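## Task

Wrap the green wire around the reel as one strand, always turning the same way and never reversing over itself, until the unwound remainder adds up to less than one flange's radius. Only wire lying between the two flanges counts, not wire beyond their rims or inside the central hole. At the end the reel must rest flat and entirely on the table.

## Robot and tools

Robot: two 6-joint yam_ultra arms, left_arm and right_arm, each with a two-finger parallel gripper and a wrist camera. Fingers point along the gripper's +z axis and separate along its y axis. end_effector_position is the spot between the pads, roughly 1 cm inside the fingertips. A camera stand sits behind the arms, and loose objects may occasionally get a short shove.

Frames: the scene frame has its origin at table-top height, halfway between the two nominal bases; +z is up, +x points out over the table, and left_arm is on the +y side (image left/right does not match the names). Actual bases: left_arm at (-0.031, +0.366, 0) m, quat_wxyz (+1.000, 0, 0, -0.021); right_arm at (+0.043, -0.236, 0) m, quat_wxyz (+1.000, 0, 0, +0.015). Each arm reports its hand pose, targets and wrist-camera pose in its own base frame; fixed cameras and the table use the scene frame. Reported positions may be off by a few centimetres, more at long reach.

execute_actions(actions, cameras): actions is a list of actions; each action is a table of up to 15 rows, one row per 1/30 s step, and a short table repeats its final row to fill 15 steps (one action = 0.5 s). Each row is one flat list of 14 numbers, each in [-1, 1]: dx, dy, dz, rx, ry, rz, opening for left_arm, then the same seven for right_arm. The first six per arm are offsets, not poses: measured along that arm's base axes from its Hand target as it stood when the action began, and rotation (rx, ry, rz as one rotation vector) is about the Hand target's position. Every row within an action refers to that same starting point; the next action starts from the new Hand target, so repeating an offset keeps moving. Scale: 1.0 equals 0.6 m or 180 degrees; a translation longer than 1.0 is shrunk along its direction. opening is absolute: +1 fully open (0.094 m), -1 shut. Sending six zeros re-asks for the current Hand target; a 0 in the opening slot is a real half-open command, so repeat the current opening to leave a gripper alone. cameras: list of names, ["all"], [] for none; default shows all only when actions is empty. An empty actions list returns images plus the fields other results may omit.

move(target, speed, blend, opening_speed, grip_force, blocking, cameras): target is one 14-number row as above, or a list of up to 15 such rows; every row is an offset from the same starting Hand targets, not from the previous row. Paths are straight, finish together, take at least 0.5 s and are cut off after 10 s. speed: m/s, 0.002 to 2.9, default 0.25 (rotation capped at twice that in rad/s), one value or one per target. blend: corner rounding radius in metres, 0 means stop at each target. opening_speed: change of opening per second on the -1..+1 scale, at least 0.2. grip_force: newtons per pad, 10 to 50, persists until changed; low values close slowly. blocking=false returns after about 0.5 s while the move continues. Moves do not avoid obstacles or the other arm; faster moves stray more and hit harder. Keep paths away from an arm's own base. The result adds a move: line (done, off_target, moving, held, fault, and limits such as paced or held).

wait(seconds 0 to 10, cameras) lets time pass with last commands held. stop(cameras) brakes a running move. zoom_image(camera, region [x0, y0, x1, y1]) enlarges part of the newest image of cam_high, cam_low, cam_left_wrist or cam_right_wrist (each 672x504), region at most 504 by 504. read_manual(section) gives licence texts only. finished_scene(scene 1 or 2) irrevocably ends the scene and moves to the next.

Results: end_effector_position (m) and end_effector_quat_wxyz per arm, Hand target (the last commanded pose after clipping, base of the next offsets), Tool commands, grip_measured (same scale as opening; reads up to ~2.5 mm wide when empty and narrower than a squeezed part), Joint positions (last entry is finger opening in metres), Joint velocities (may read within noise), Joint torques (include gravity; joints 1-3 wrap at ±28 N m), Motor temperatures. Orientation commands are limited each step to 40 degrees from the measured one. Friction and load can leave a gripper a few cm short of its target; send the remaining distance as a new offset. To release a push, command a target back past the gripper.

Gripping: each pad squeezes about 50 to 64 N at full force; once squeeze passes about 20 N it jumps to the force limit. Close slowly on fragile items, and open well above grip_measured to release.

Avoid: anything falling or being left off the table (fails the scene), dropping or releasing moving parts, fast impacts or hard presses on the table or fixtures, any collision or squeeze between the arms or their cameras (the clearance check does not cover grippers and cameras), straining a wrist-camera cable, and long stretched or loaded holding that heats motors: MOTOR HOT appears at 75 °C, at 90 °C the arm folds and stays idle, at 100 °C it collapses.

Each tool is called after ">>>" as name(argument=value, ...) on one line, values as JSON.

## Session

>>> execute_actions(actions=[])

>>> zoom_image(camera="cam_high", region=[150, 130, 450, 330])

>>> zoom_image(camera="cam_low", region=[350, 225, 510, 330])

Scene clock: 0.00 s.
left_arm: end_effector_position=(+0.3840, +0.0251, +0.1417) grip_measured=+1.000 end_effector_quat_wxyz=(+0.680, -0.062, +0.730, +0.032) | right_arm: end_effector_position=(+0.3715, -0.0203, +0.1432) grip_measured=+1.000 end_effector_quat_wxyz=(+0.685, +0.093, +0.722, -0.035)
Joint positions: left_arm=[0.002 1.556 0.238 1.242 -0.13 -0.048 0.094] | right_arm=[0.056 1.528 0.194 1.273 0.234 0.092 0.094]
Joint velocities: within noise
Joint torques (N m): no reading
Motor temperatures (°C): left_arm=[27 27 29 23 23 24 25] | right_arm=[22 28 25 26 22 24 22]
Heat: left arm: 29 °C; right arm: 28 °C.
Hand target: left_arm +0.3855, +0.0252, +0.1483; +0.687, -0.063, +0.724, +0.031 | right_arm +0.3722, -0.0203, +0.1444; +0.685, +0.093, +0.721, -0.035
Tool commands: left_gripper/opening=+1.0 right_gripper/opening=+1.0

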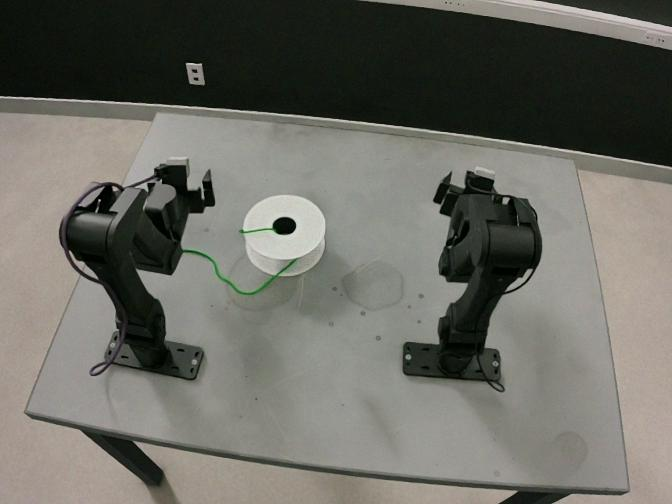

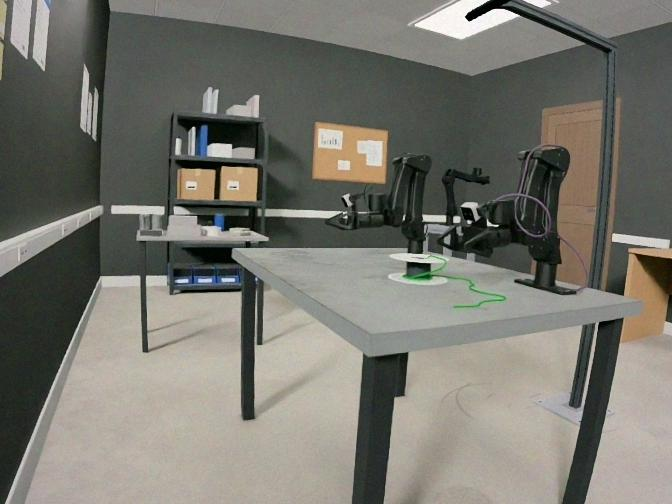

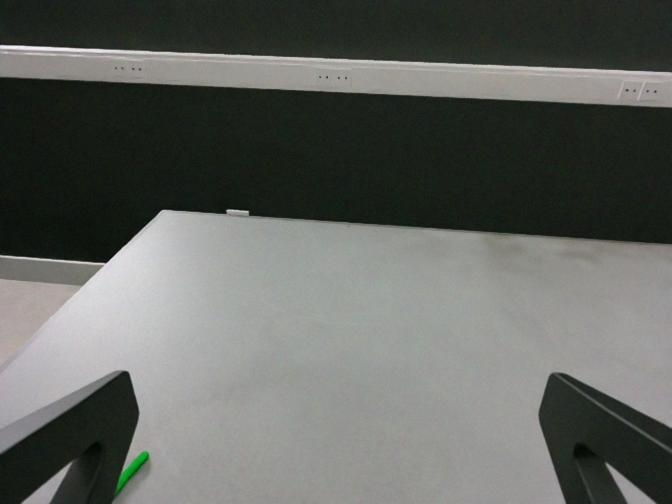

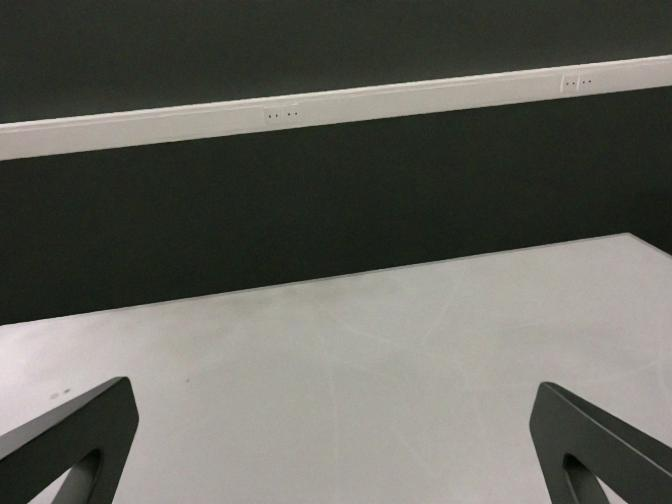

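Scaled by 1.680 from the camera's 672x504 image, which has a finer 960x720 frame.

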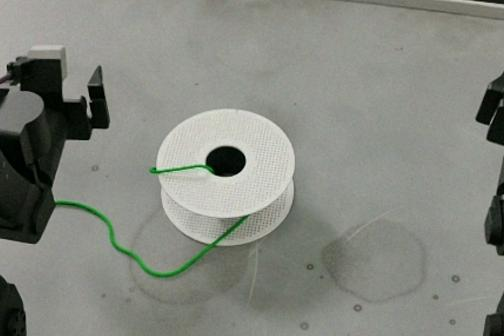

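Scaled by 3.150 from the camera's 672x504 image, which has a finer 960x720 frame.

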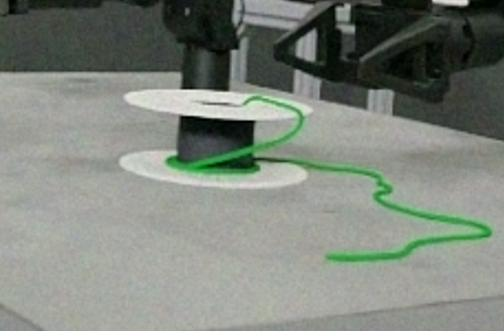

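>>> move(target=[-0.101,-0.275,0.086,-0.326,0.387,0.287,-0.4,0,0,0,0,0,0,1], speed=0.2, cameras=["cam_left_wrist","cam_high","cam_low"])

Scene clock: 7.73 s.
left_arm: end_effector_position=(+0.3228, -0.1424, +0.1947) grip_measured=-0.398 end_effector_quat_wxyz=(+0.015, -0.602, +0.798, -0.031) | right_arm: end_effector_position=(+0.3715, -0.0203, +0.1432) grip_measured=+1.000 end_effector_quat_wxyz=(+0.685, +0.093, +0.722, -0.035)
Joint positions: left_arm=[-0.416 1.855 1.907 -1.553 0.005 -1.709 0.028] | right_arm=[0.056 1.528 0.194 1.273 0.234 0.092 0.094]
Joint torques (N m): left_arm=[0.73 -6.53 8.17 0.08 -0.05 -0.09] | right_arm=[-0.05 -5.55 5.93 1.91 -0.01 -0.02]
Heat: left arm: 30 °C; right arm: 28 °C.
Hand target: left_arm +0.3249, -0.1399, +0.1999; -0.002, -0.609, +0.793, +0.000 | right_arm +0.3722, -0.0203, +0.1444; +0.685, +0.093, +0.721, -0.035
Off the commanded pose: left_arm 0.006 m, 4 deg | right_arm 0.001 m, 0 deg.
joint sent to its limit (left arm) — joint 4 (wrist pitch), lower limit. The joint targets are off in orientation, not in position.
move: off_target (left_arm)
Images, in order (width x height): cam_high 672x504, cam_low 672x504, cam_left_wrist 672x504.

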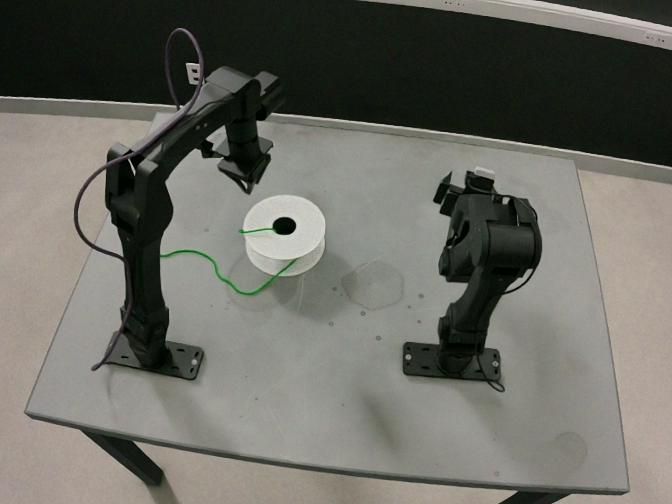

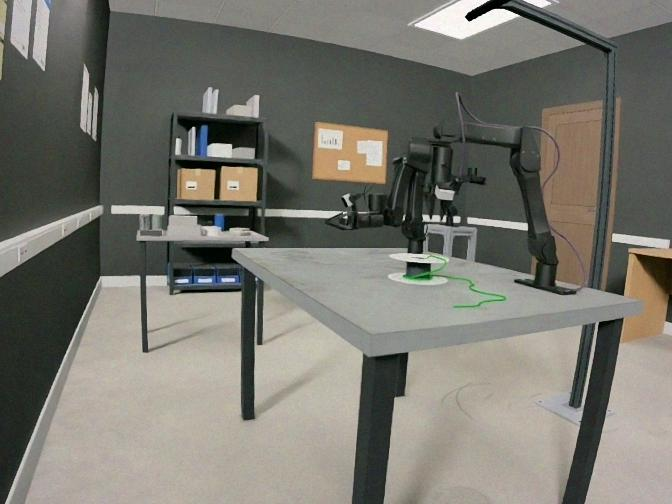

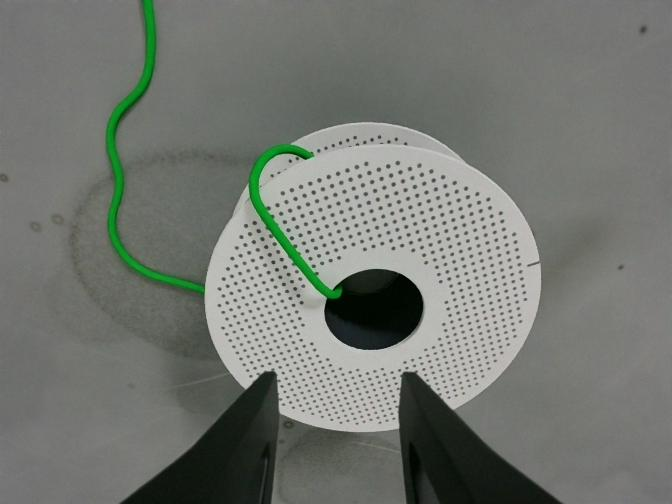

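>>> move(target=[[-0.035,-0.027,0,0,0,-0.4,-0.4,0,0,0,0,0,0,1],[-0.035,-0.027,-0.133,0,0,-0.83,-0.4,0,0,0,0,0,0,1]], speed=0.2, cameras=["cam_left_wrist","cam_high"])

Scene clock: 25.07 s.
left_arm: end_effector_position=(+0.3038, -0.1532, +0.1167) grip_measured=-0.398 end_effector_quat_wxyz=(-0.012, +0.597, +0.802, -0.001) | right_arm: end_effector_position=(+0.3715, -0.0203, +0.1432) grip_measured=+1.000 end_effector_quat_wxyz=(+0.685, +0.093, +0.722, -0.035)
Joint positions: left_arm=[-0.471 1.855 1.596 -1.335 -0.002 0.809 0.028] | right_arm=[0.056 1.528 0.194 1.273 0.234 0.092 0.094]
Joint torques (N m): left_arm=[-0.65 -8.12 5.24 0.16 -0.03 0.05] | right_arm=[-0.09 -5.55 5.9 1.89 0.01 0]
Heat: left arm: 30 °C; right arm: 30 °C.
Hand target: left_arm +0.3039, -0.1560, +0.1201; -0.001, +0.604, +0.797, +0.002 | right_arm +0.3722, -0.0203, +0.1444; +0.685, +0.093, +0.721, -0.035
Off the commanded pose: left_arm 0.004 m, 2 deg | right_arm 0.001 m, 0 deg.
move: done
Images, in order (width x height): cam_high 672x504, cam_left_wrist 672x504.

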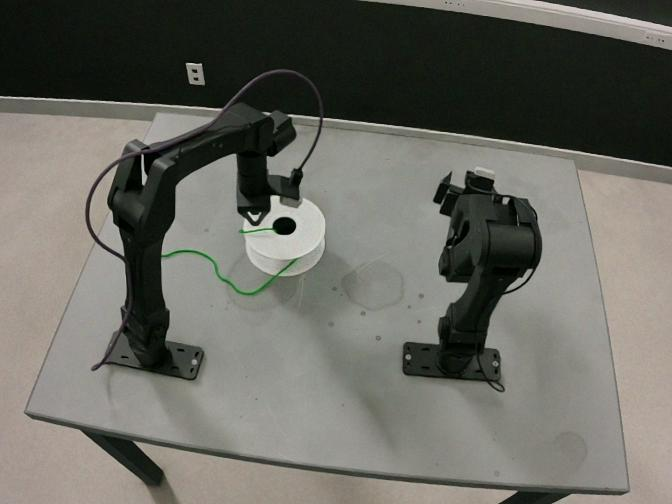

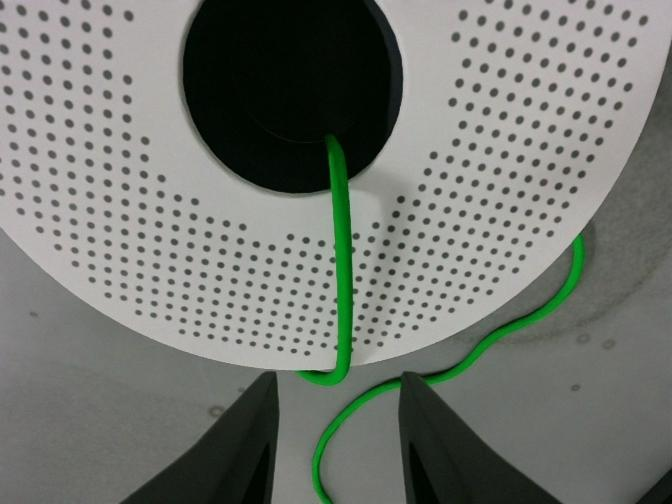

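>>> move(target=[[0.004,0.0,-0.075,0,0,0,-0.4,0,0,0,0,0,0,1]], speed=0.06, cameras=["cam_left_wrist","cam_low"])

>>> zoom_image(camera="cam_low", region=[370, 225, 510, 320])

Scene clock: 27.67 s.
left_arm: end_effector_position=(+0.3059, -0.1542, +0.0794) grip_measured=-0.398 end_effector_quat_wxyz=(+0.000, +0.599, +0.801, +0.001) | right_arm: end_effector_position=(+0.3715, -0.0203, +0.1432) grip_measured=+1.000 end_effector_quat_wxyz=(+0.685, +0.093, +0.722, -0.035)
Joint positions: left_arm=[-0.471 1.855 1.448 -1.163 -0.002 0.813 0.028] | right_arm=[0.056 1.528 0.194 1.273 0.234 0.092 0.094]
Joint torques (N m): left_arm=[-0.39 -6.34 5.24 0.23 -0.03 0.09] | right_arm=[-0.09 -5.6 6 1.91 -0.01 -0.01]
Heat: left arm: 30 °C; right arm: 30 °C.
Hand target: left_arm +0.3063, -0.1560, +0.0751; -0.001, +0.604, +0.797, +0.002 | right_arm +0.3722, -0.0203, +0.1444; +0.685, +0.093, +0.721, -0.035
Off the commanded pose: left_arm 0.005 m, 1 deg | right_arm 0.001 m, 0 deg.
move: done
Images, in order (width x height): cam_low 672x504, cam_left_wrist 672x504.

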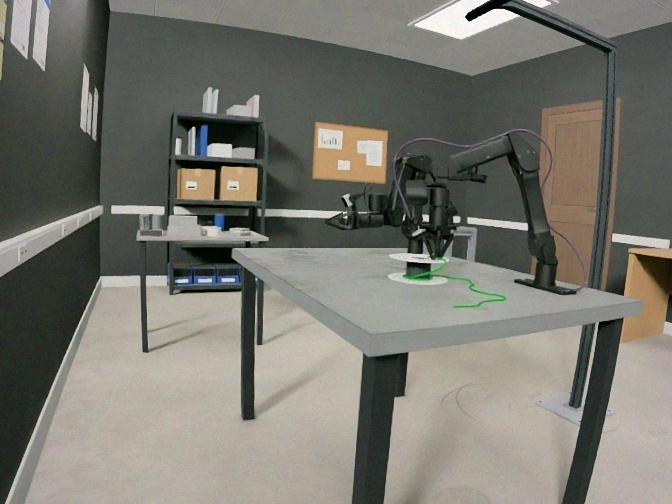

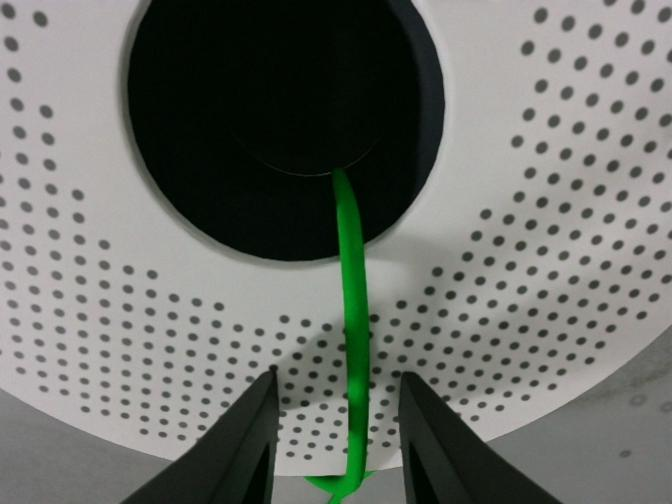

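Scaled by 3.600 from the camera's 672x504 image, which has a finer 960x720 frame.

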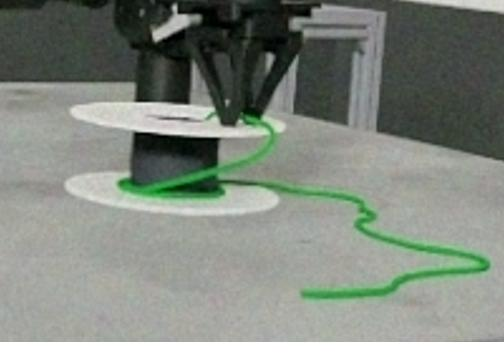

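>>> move(target=[[0.003,0.0,-0.013,0,0,0,-0.4,0,0,0,0,0,0,1],[0.003,0.0,-0.013,0,0,0,-1,0,0,0,0,0,0,1]], speed=0.04, opening_speed=0.8, cameras=["cam_left_wrist"])

Scene clock: 30.30 s.
left_arm: end_effector_position=(+0.3089, -0.1546, +0.0784) grip_measured=-0.957 end_effector_quat_wxyz=(+0.005, +0.600, +0.800, +0.005) | right_arm: end_effector_position=(+0.3715, -0.0203, +0.1432) grip_measured=+1.000 end_effector_quat_wxyz=(+0.685, +0.093, +0.722, -0.035)
Joint positions: left_arm=[-0.471 1.855 1.444 -1.148 -0.008 0.816 0.002] | right_arm=[0.056 1.528 0.194 1.273 0.234 0.092 0.094]
Joint torques (N m): left_arm=[-0.21 -5.59 4.16 0.4 0.04 0.09] | right_arm=[-0.09 -5.61 5.96 1.91 0 -0.01]
Heat: left arm: 30 °C; right arm: 30 °C.
Hand target: left_arm +0.3082, -0.1561, +0.0673; -0.001, +0.604, +0.797, +0.002 | right_arm +0.3722, -0.0203, +0.1444; +0.685, +0.093, +0.721, -0.035
Off the commanded pose: left_arm 0.011 m, 1 deg | right_arm 0.001 m, 0 deg.
move: off_target (left_arm); target 2's new opening was sent with left_arm's hand 0.011 m and 1 deg from that target
Images, in order (width x height): cam_left_wrist 672x504.

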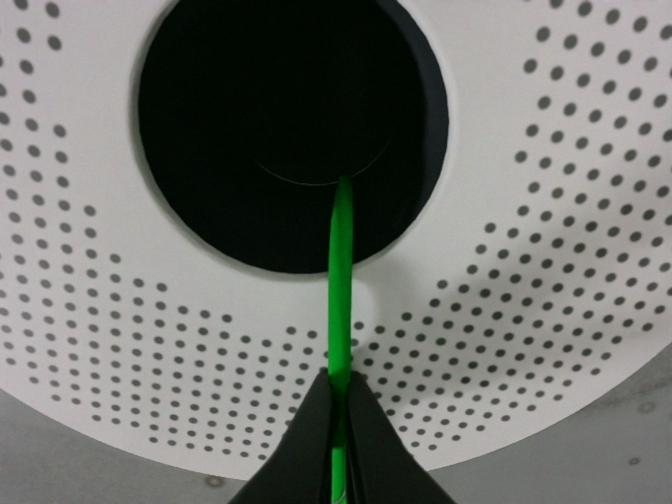

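>>> move(target=[[0.0,0.02,0.14,0,0,0,-1,0,0,0,0,0,0,1]], speed=0.06, cameras=["cam_left_wrist","cam_low","cam_high"])

>>> zoom_image(camera="cam_low", region=[370, 205, 510, 310])

Scene clock: 33.10 s.
left_arm: end_effector_position=(+0.3048, -0.1449, +0.1387) grip_measured=-0.961 end_effector_quat_wxyz=(-0.017, +0.604, +0.797, +0.001) | right_arm: end_effector_position=(+0.3715, -0.0203, +0.1432) grip_measured=+1.000 end_effector_quat_wxyz=(+0.685, +0.093, +0.722, -0.035)
Joint positions: left_arm=[-0.451 1.855 1.683 -1.431 -0.008 0.847 0.002] | right_arm=[0.056 1.528 0.194 1.273 0.234 0.092 0.094]
Joint torques (N m): left_arm=[0.7 -8.16 8.51 -0.08 0.03 0.09] | right_arm=[-0.03 -5.53 6.01 1.93 0 -0.01]
Heat: left arm: 30 °C; right arm: 30 °C.
Hand target: left_arm +0.3081, -0.1442, +0.1513; -0.001, +0.604, +0.797, +0.002 | right_arm +0.3722, -0.0203, +0.1444; +0.685, +0.093, +0.721, -0.035
Off the commanded pose: left_arm 0.013 m, 2 deg | right_arm 0.001 m, 0 deg.
move: off_target (left_arm)
Images, in order (width x height): cam_high 672x504, cam_low 672x504, cam_left_wrist 672x504.

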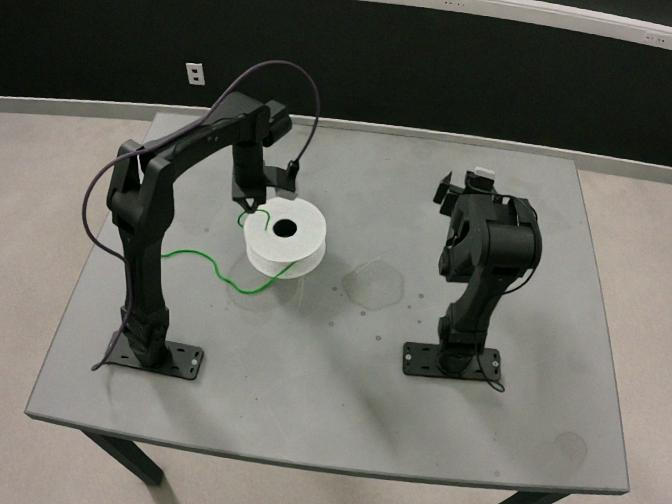

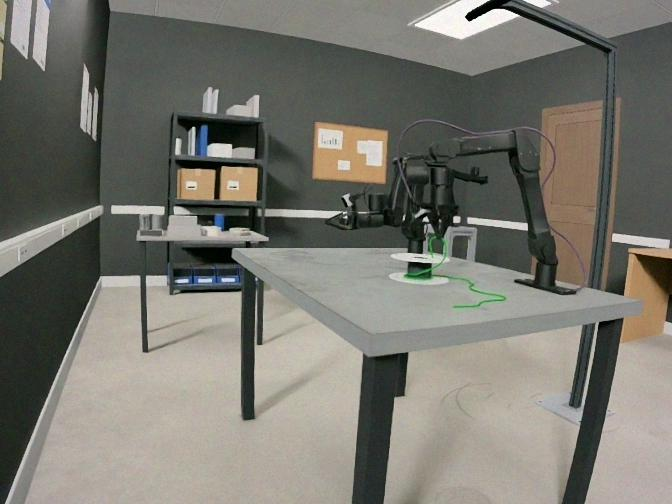

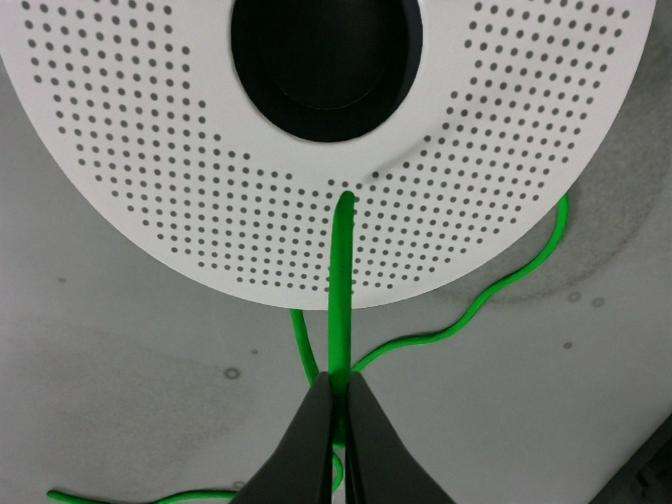

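Scaled by 3.600 from the camera's 672x504 image, which has a finer 960x720 frame.

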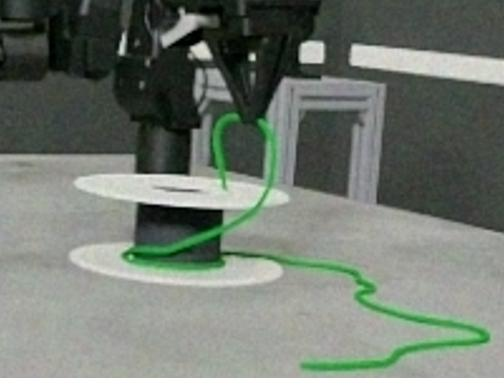

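>>> move(target=[[0.03,0.2,0.02,0,0,0.2,-1,0,0,0,0,0,0,1],[0.045,0.22,-0.17,0,0,0.4,-1,0,0,0,0,0,0,1]], speed=0.12, cameras=["cam_left_wrist","cam_low","cam_high"])

>>> zoom_image(camera="cam_low", region=[370, 225, 510, 320])

>>> zoom_image(camera="cam_high", region=[150, 180, 350, 310])

Scene clock: 40.67 s.
left_arm: end_effector_position=(+0.3332, -0.0143, +0.0538) grip_measured=-0.961 end_effector_quat_wxyz=(-0.003, +0.029, +1.000, +0.002) | right_arm: end_effector_position=(+0.3715, -0.0203, +0.1432) grip_measured=+1.000 end_effector_quat_wxyz=(+0.685, +0.093, +0.722, -0.035)
Joint positions: left_arm=[-0.048 1.848 1.334 -1.062 -0.004 0.009 0.002] | right_arm=[0.056 1.528 0.194 1.273 0.234 0.092 0.094]
Joint torques (N m): left_arm=[0.72 -6.11 5.11 0.31 0.01 -0.04] | right_arm=[-0.1 -5.57 5.98 1.91 -0.01 0]
Motor temperatures (°C): left_arm=[27 29 30 23 23 24 25] | right_arm=[22 29 26 31 22 24 22]
Heat: left arm: 30 °C; right arm: 31 °C.
Hand target: left_arm +0.3350, -0.0120, +0.0492; -0.002, +0.020, +1.000, +0.001 | right_arm +0.3722, -0.0203, +0.1444; +0.685, +0.093, +0.721, -0.035
Off the commanded pose: left_arm 0.005 m, 1 deg | right_arm 0.001 m, 0 deg.
move: done
Images, in order (width x height): cam_high 672x504, cam_low 672x504, cam_left_wrist 672x504.

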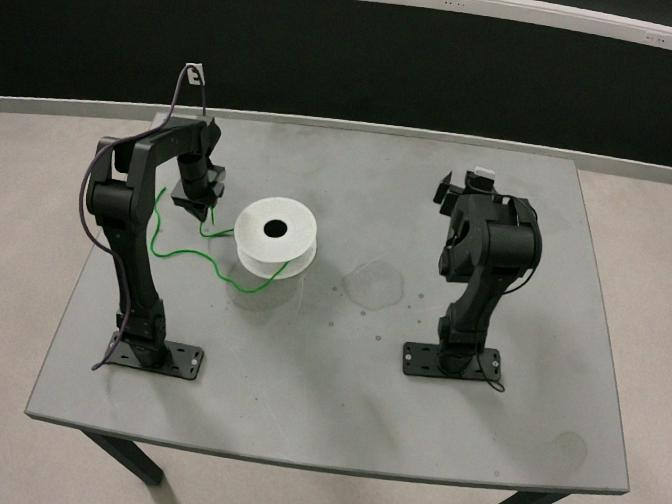

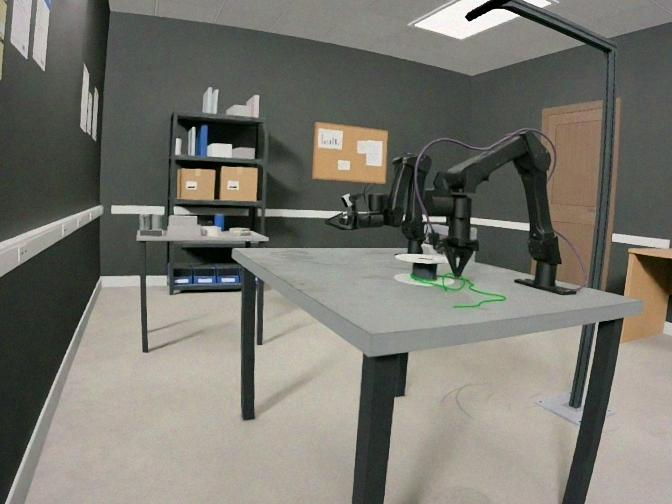

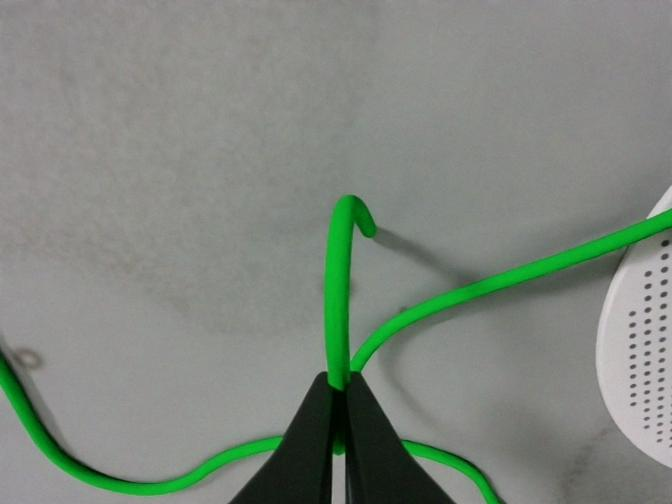

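Scaled by 3.600 from the camera's 672x504 image, which has a finer 960x720 frame.

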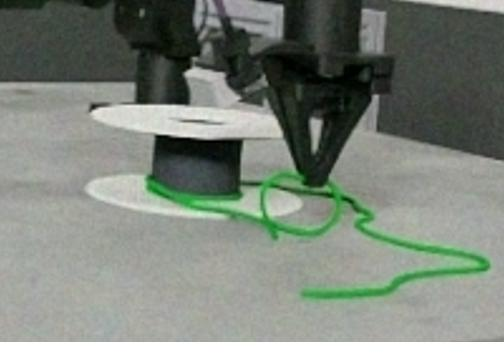

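Scaled by 2.520 from the camera's 672x504 image, which has a finer 960x720 frame.

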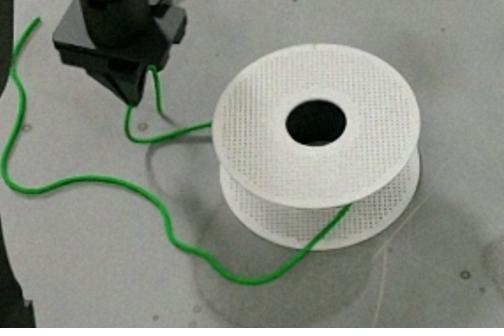

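>>> move(target=[[0.0,0.0,-0.045,0,0,0,-1,0,0,0.1,0,0,0,1],[0.0,0.0,-0.045,0,0,0,-0.3,0,0,0.1,0,0,0,1],[0.0,0.03,0.17,0,0,0,-0.3,0,0.2,0.1,0,0,0,-0.745],[-0.1,0.12,0.2,0,0,0.35,-0.3,-0.179,0.68,0.02,0.196,0.444,-0.120,-0.745]], speed=0.15, opening_speed=1.0, cameras=["all"])

>>> zoom_image(camera="cam_low", region=[370, 225, 510, 320])

>>> zoom_image(camera="cam_high", region=[150, 180, 350, 310])

Scene clock: 54.30 s.
left_arm: end_effector_position=(+0.2956, +0.0451, +0.1572) grip_measured=-0.302 end_effector_quat_wxyz=(-0.010, -0.375, +0.927, +0.003) | right_arm: end_effector_position=(+0.2930, +0.3136, +0.1709) grip_measured=-0.743 end_effector_quat_wxyz=(+0.191, +0.306, +0.933, -0.003)
Joint positions: left_arm=[0.148 1.698 1.566 -1.459 -0.001 -0.621 0.033] | right_arm=[0.97 2.105 2.113 -1.471 0.371 1.584 0.012]
Joint torques (N m): left_arm=[0.73 -8.12 5.2 -0.02 0.02 -0.09] | right_arm=[0.47 -10.74 9.48 0.26 0.18 0.07]
Heat: left arm: 31 °C; right arm: 31 °C.
Hand target: left_arm +0.2899, +0.0465, +0.1648; -0.002, -0.382, +0.924, +0.000 (not the last commanded pose) | right_arm +0.2914, +0.3160, +0.1685; +0.188, +0.306, +0.933, -0.009 (not the last commanded pose)
Off the commanded pose: left_arm 0.028 m, 17 deg | right_arm 0.081 m, 23 deg.
move: off_target (left_arm, right_arm; path cut at 10 s); path passed 3 of 4 targets

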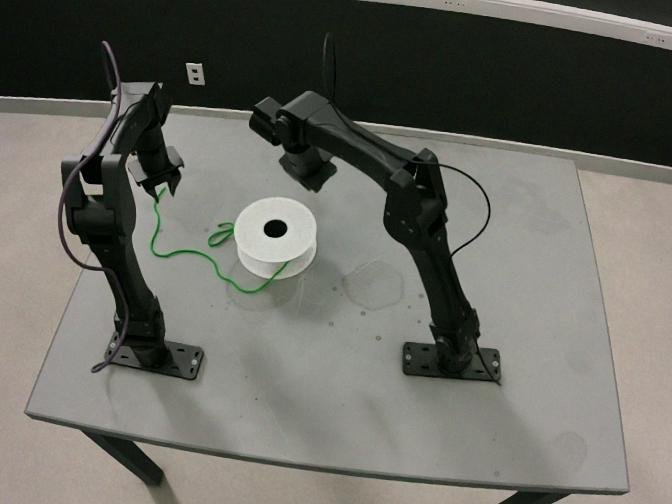

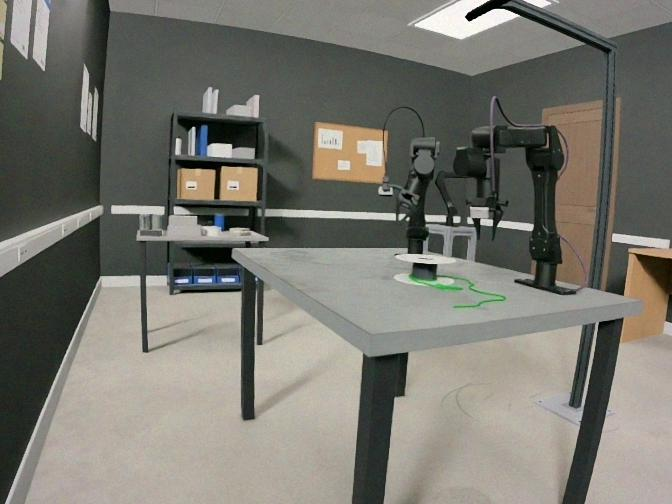

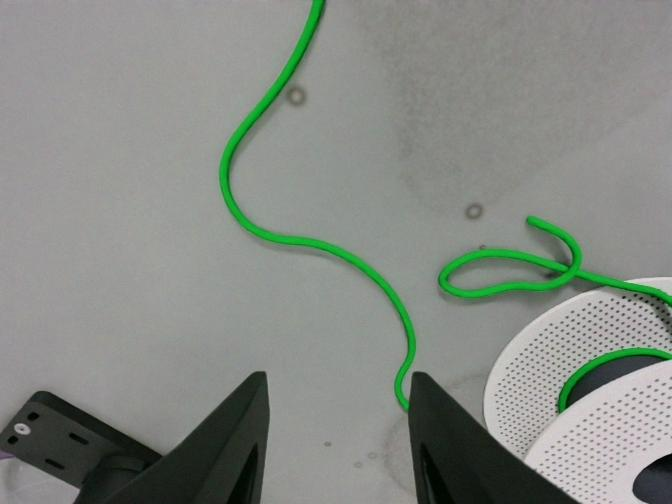

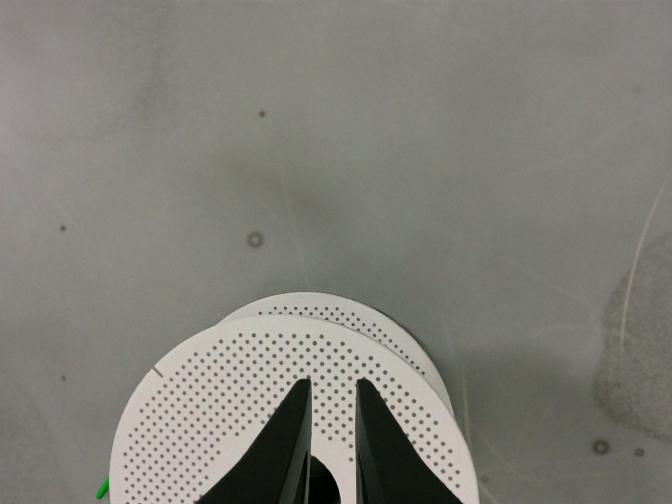

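Scaled by 3.600 from the camera's 672x504 image, which has a finer 960x720 frame.

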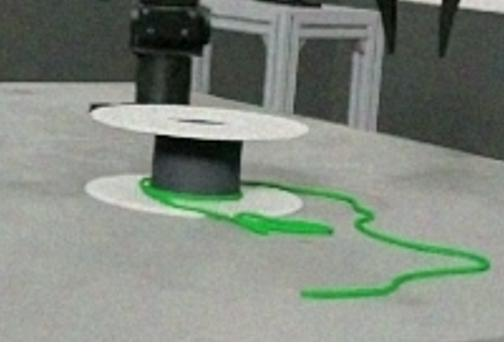

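Scaled by 2.520 from the camera's 672x504 image, which has a finer 960x720 frame.

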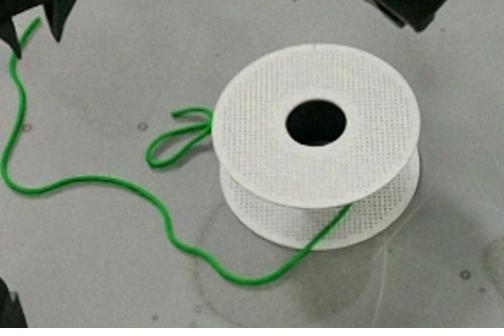

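>>> move(target=[[0.0,0.0,0.0,0,0,-0.35,-0.6,0,-0.5,0.05,0,0,0,-0.745],[0.127,-0.154,-0.183,0,0,-0.706,-0.6,0,-0.5,0.05,0,0,0,-0.745]], speed=0.25, cameras=["cam_left_wrist","cam_high"])

Scene clock: 94.73 s.
left_arm: end_effector_position=(+0.3583, -0.0427, +0.0531) grip_measured=-0.598 end_effector_quat_wxyz=(-0.010, +0.651, +0.759, -0.004) | right_arm: end_effector_position=(+0.2937, +0.0170, +0.1977) grip_measured=-0.743 end_effector_quat_wxyz=(+0.184, +0.307, +0.934, -0.014)
Joint positions: left_arm=[-0.124 1.964 1.488 -1.116 -0.005 1.294 0.019] | right_arm=[0.174 1.376 1.355 -1.233 0.196 0.779 0.012]
Joint torques (N m): left_arm=[-0.42 -7.06 7.58 0.19 0 0.02] | right_arm=[-0.66 -7.41 6.31 0.92 0.02 -0.11]
Heat: left arm: 31 °C; right arm: 33 °C.
Hand target: left_arm +0.3661, -0.0459, +0.0549; -0.001, +0.657, +0.754, +0.002 | right_arm +0.2914, +0.0161, +0.1985; +0.188, +0.306, +0.933, -0.009
Off the commanded pose: left_arm 0.009 m, 2 deg | right_arm 0.003 m, 1 deg.
move: done
Images, in order (width x height): cam_high 672x504, cam_left_wrist 672x504.

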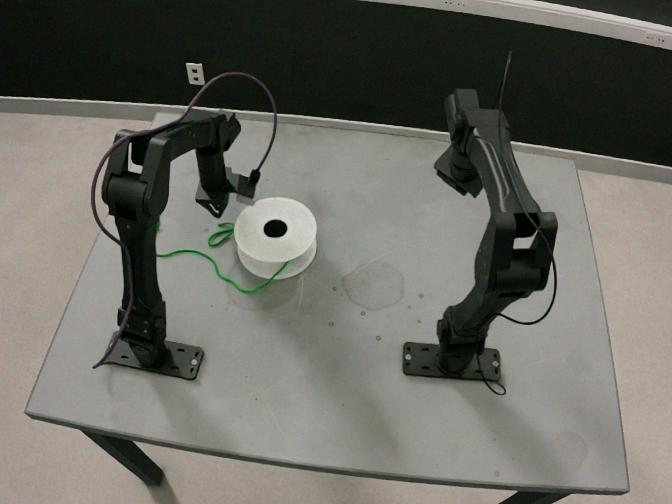

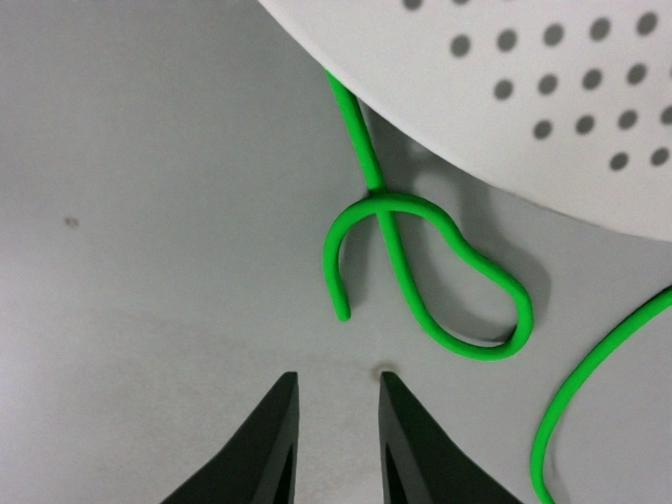

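>>> move(target=[[0.003,-0.017,-0.035,0,0,0,-0.75,0,0,0,0,0,0,-0.745]], speed=0.08, cameras=["cam_left_wrist"])

Scene clock: 98.00 s.
left_arm: end_effector_position=(+0.3680, -0.0534, +0.0385) grip_measured=-0.748 end_effector_quat_wxyz=(+0.000, +0.657, +0.754, +0.003) | right_arm: end_effector_position=(+0.2937, +0.0170, +0.1977) grip_measured=-0.743 end_effector_quat_wxyz=(+0.184, +0.307, +0.934, -0.014)
Joint positions: left_arm=[-0.15 1.996 1.474 -1.045 -0.006 1.283 0.012] | right_arm=[0.174 1.376 1.355 -1.233 0.196 0.779 0.012]
Joint torques (N m): left_arm=[-0.53 -7.21 5.23 0.23 0.01 -0.03] | right_arm=[-0.58 -7.42 6.34 0.95 0.02 -0.11]
Heat: left arm: 31 °C; right arm: 32 °C.
Hand target: left_arm +0.3679, -0.0561, +0.0339; -0.001, +0.657, +0.754, +0.002 | right_arm +0.2914, +0.0161, +0.1985; +0.188, +0.306, +0.933, -0.009
Off the commanded pose: left_arm 0.005 m, 0 deg | right_arm 0.003 m, 1 deg.
move: done
Images, in order (width x height): cam_left_wrist 672x504.

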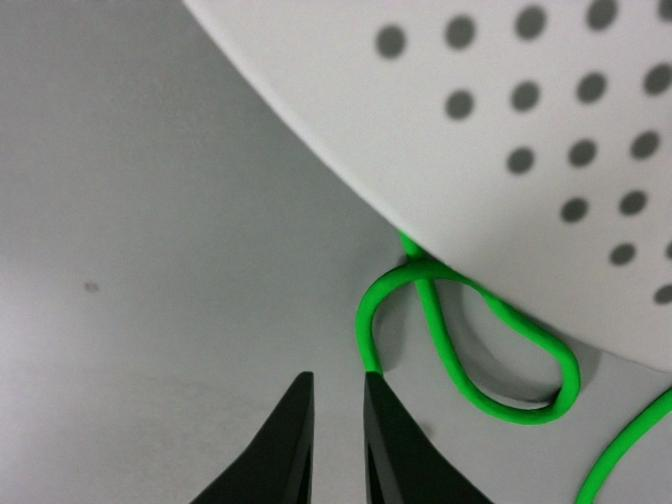

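>>> move(target=[[0,0.03,0.08,0,0,0,-0.75,0,0,0,0,0,0,-0.745],[-0.008,0.0,0.08,0,0,0.5,-0.75,0,0,0,0,0,0,-0.745],[-0.012,-0.005,0.06,0,0,0.98,-0.7,0,0,0,0,0,0,-0.745]], speed=0.25, cameras=["cam_left_wrist"])

Scene clock: 109.27 s.
left_arm: end_effector_position=(+0.3594, -0.0560, +0.0570) grip_measured=-0.702 end_effector_quat_wxyz=(+0.016, +0.733, -0.679, -0.014) | right_arm: end_effector_position=(+0.2937, +0.0170, +0.1977) grip_measured=-0.743 end_effector_quat_wxyz=(+0.184, +0.307, +0.934, -0.014)
Joint positions: left_arm=[-0.152 1.99 1.541 -1.163 0.01 -1.799 0.014] | right_arm=[0.174 1.376 1.355 -1.233 0.196 0.779 0.012]
Joint torques (N m): left_arm=[-0.88 -10.99 5.05 0.1 -0.06 -0.09] | right_arm=[-0.5 -7.43 6.31 0.94 0.03 -0.11]
Heat: left arm: 31 °C; right arm: 31 °C.
Hand target: left_arm +0.3607, -0.0591, +0.0699; +0.002, +0.733, -0.680, +0.001 | right_arm +0.2914, +0.0161, +0.1985; +0.188, +0.306, +0.933, -0.009
Off the commanded pose: left_arm 0.013 m, 2 deg | right_arm 0.003 m, 1 deg.
move: off_target (left_arm); target 3's new opening was sent with left_arm's hand 0.013 m and 2 deg from that target
Images, in order (width x height): cam_left_wrist 672x504.

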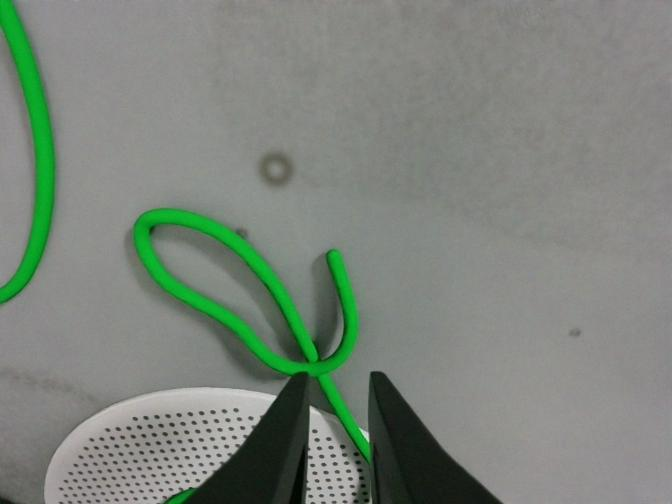

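>>> move(target=[[0.001,0.022,-0.06,0,0,0,-0.6,0,0,0,0,0,0,-0.745],[0.001,0.022,-0.097,0,0,0,-0.6,0,0,0,0,0,0,-0.745]], speed=0.08, cameras=["cam_left_wrist"])

Scene clock: 112.43 s.
left_arm: end_effector_position=(+0.3620, -0.0498, +0.0166) grip_measured=-0.602 end_effector_quat_wxyz=(+0.002, +0.733, -0.681, +0.006) | right_arm: end_effector_position=(+0.2937, +0.0170, +0.1977) grip_measured=-0.743 end_effector_quat_wxyz=(+0.184, +0.307, +0.934, -0.014)
Joint positions: left_arm=[-0.134 1.995 1.381 -0.949 0.01 -1.779 0.019] | right_arm=[0.174 1.376 1.355 -1.233 0.196 0.779 0.012]
Joint torques (N m): left_arm=[0.65 -7.05 5.04 0.2 -0.07 0.07] | right_arm=[-0.53 -7.34 6.34 0.93 0.02 -0.12]
Heat: left arm: 32 °C; right arm: 31 °C.
Hand target: left_arm +0.3613, -0.0459, +0.0118; +0.002, +0.733, -0.680, +0.001 | right_arm +0.2914, +0.0161, +0.1985; +0.188, +0.306, +0.933, -0.009
Off the commanded pose: left_arm 0.006 m, 1 deg | right_arm 0.003 m, 1 deg.
move: done
Images, in order (width x height): cam_left_wrist 672x504.

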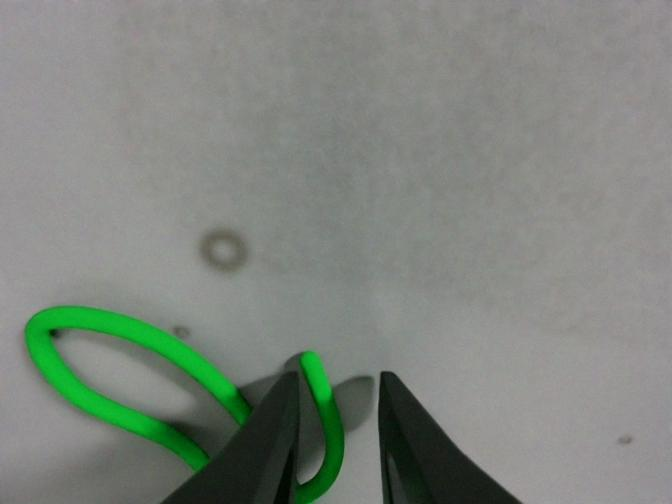

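>>> move(target=[[-0.003,0.003,0,0,0,0,-0.6,0,0,0,0,0,0,-0.745],[-0.003,0.003,0,0,0,0,-1,0,0,0,0,0,0,-0.745],[-0.02,0.1,0.05,0,0,0,-1,0,0,0,0,0,0,-0.745]], speed=0.08, opening_speed=0.8, cameras=["cam_left_wrist","cam_high"])

Scene clock: 116.30 s.
left_arm: end_effector_position=(+0.3497, +0.0103, +0.0287) grip_measured=-0.967 end_effector_quat_wxyz=(+0.014, +0.734, -0.679, -0.002) | right_arm: end_effector_position=(+0.2937, +0.0170, +0.1977) grip_measured=-0.743 end_effector_quat_wxyz=(+0.184, +0.307, +0.934, -0.014)
Joint positions: left_arm=[0.035 1.951 1.369 -1.011 0.017 -1.614 0.002] | right_arm=[0.174 1.376 1.355 -1.233 0.196 0.779 0.012]
Joint torques (N m): left_arm=[0.38 -10.1 5.91 -0.1 -0.15 0.08] | right_arm=[-0.59 -7.36 6.3 0.95 0.01 -0.09]
Heat: left arm: 32 °C; right arm: 31 °C.
Hand target: left_arm +0.3492, +0.0141, +0.0417; +0.002, +0.733, -0.680, +0.001 | right_arm +0.2914, +0.0161, +0.1985; +0.188, +0.306, +0.933, -0.009
Off the commanded pose: left_arm 0.014 m, 1 deg | right_arm 0.003 m, 1 deg.
move: off_target (left_arm)
Images, in order (width x height): cam_high 672x504, cam_left_wrist 672x504.

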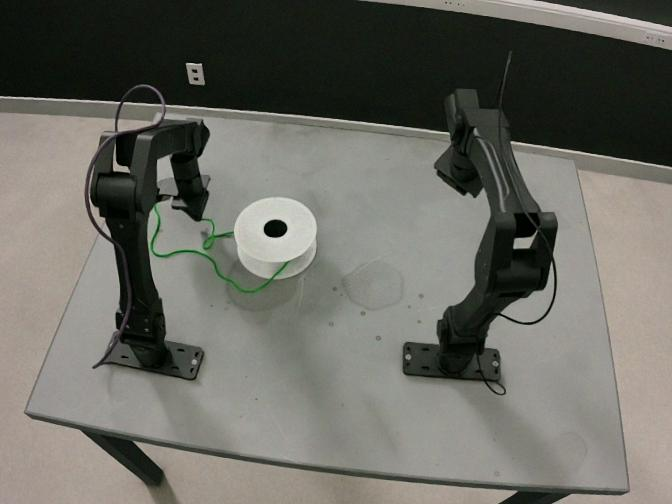

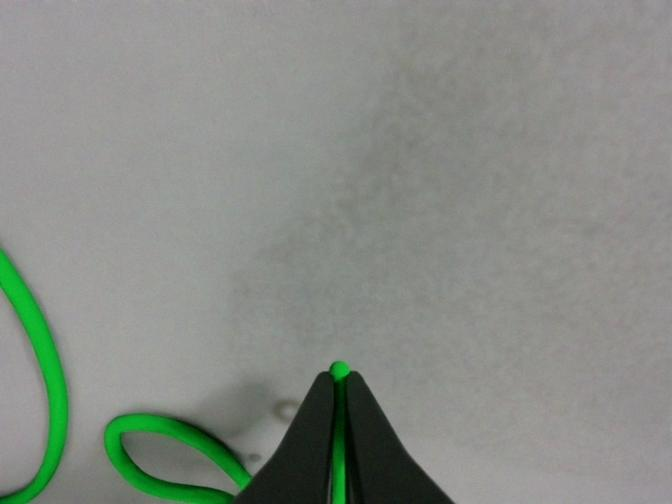

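>>> move(target=[[-0.01,0.02,0.0,0,0,0,-1,-0.03,0.3,0.0,-0.093,0.03,0.508,-0.745],[-0.01,0.05,0.0,0,0,0,-1,-0.052,0.615,-0.04,0.174,-0.055,-0.949,-0.745]], speed=[0.25,0.25], blend=[0.03,0], cameras=["all"])

Scene clock: 132.37 s.
left_arm: end_effector_position=(+0.3446, +0.0387, +0.0309) grip_measured=-0.967 end_effector_quat_wxyz=(+0.013, +0.733, -0.681, +0.000) | right_arm: end_effector_position=(+0.2622, +0.3826, +0.1776) grip_measured=-0.743 end_effector_quat_wxyz=(-0.084, +0.960, -0.265, +0.033)
Joint positions: left_arm=[0.118 1.935 1.355 -1.011 0.017 -1.526 0.002] | right_arm=[0.97 2.262 2.44 -1.567 0.007 -1.634 0.012]
Joint torques (N m): left_arm=[0.8 -9.66 5.67 -0.07 -0.15 0.07] | right_arm=[0.36 -11.75 9.25 0.43 -0.1 -0.1]
Heat: left arm: 33 °C; right arm: 31 °C.
Hand target: left_arm +0.3433, +0.0442, +0.0418; +0.002, +0.733, -0.680, +0.001 | right_arm +0.2602, +0.3852, +0.1745; -0.001, +0.966, -0.259, +0.000
Off the commanded pose: left_arm 0.012 m, 1 deg | right_arm 0.005 m, 10 deg.
joint sent to its limit (right arm) — joint 4 (wrist pitch), lower limit. The joint targets are off in orientation, not in position.
move: off_target (left_arm, right_arm)

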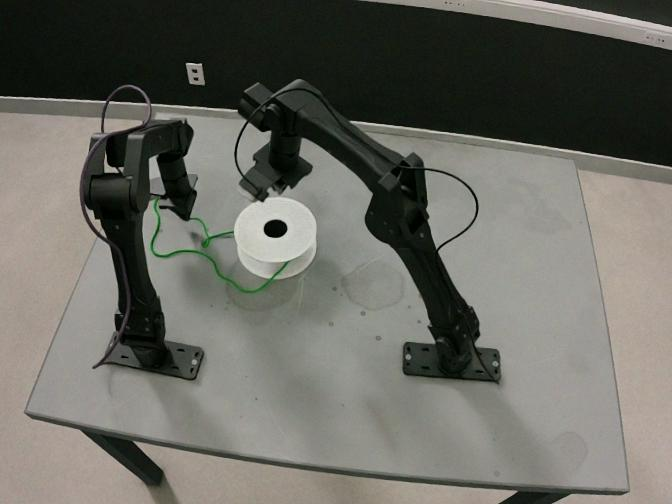

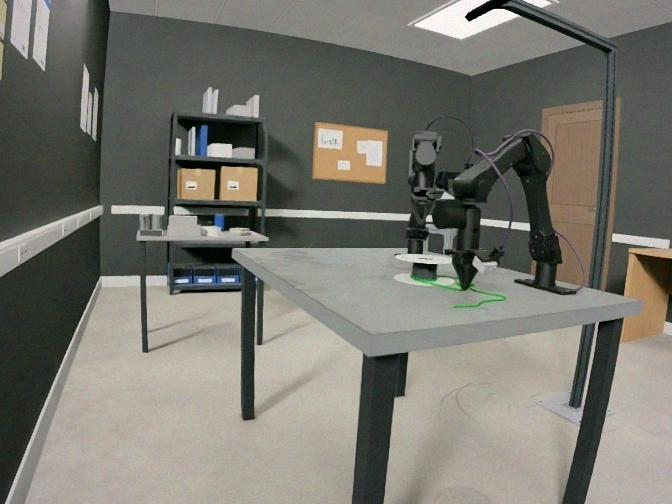

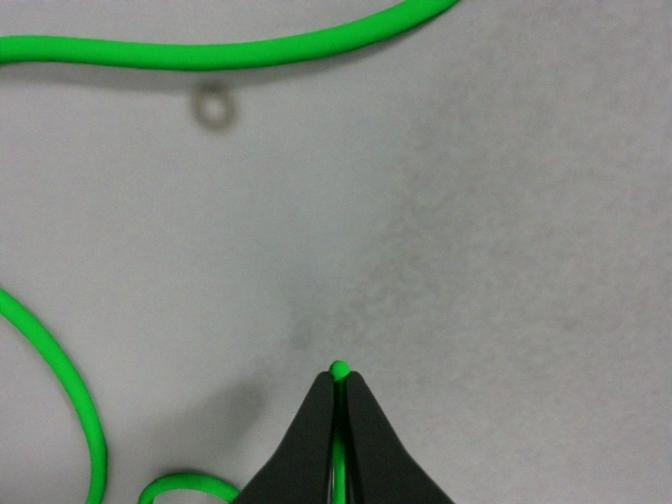

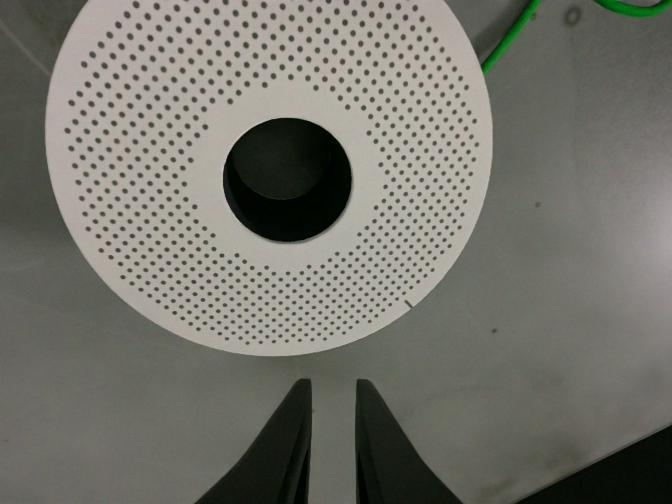

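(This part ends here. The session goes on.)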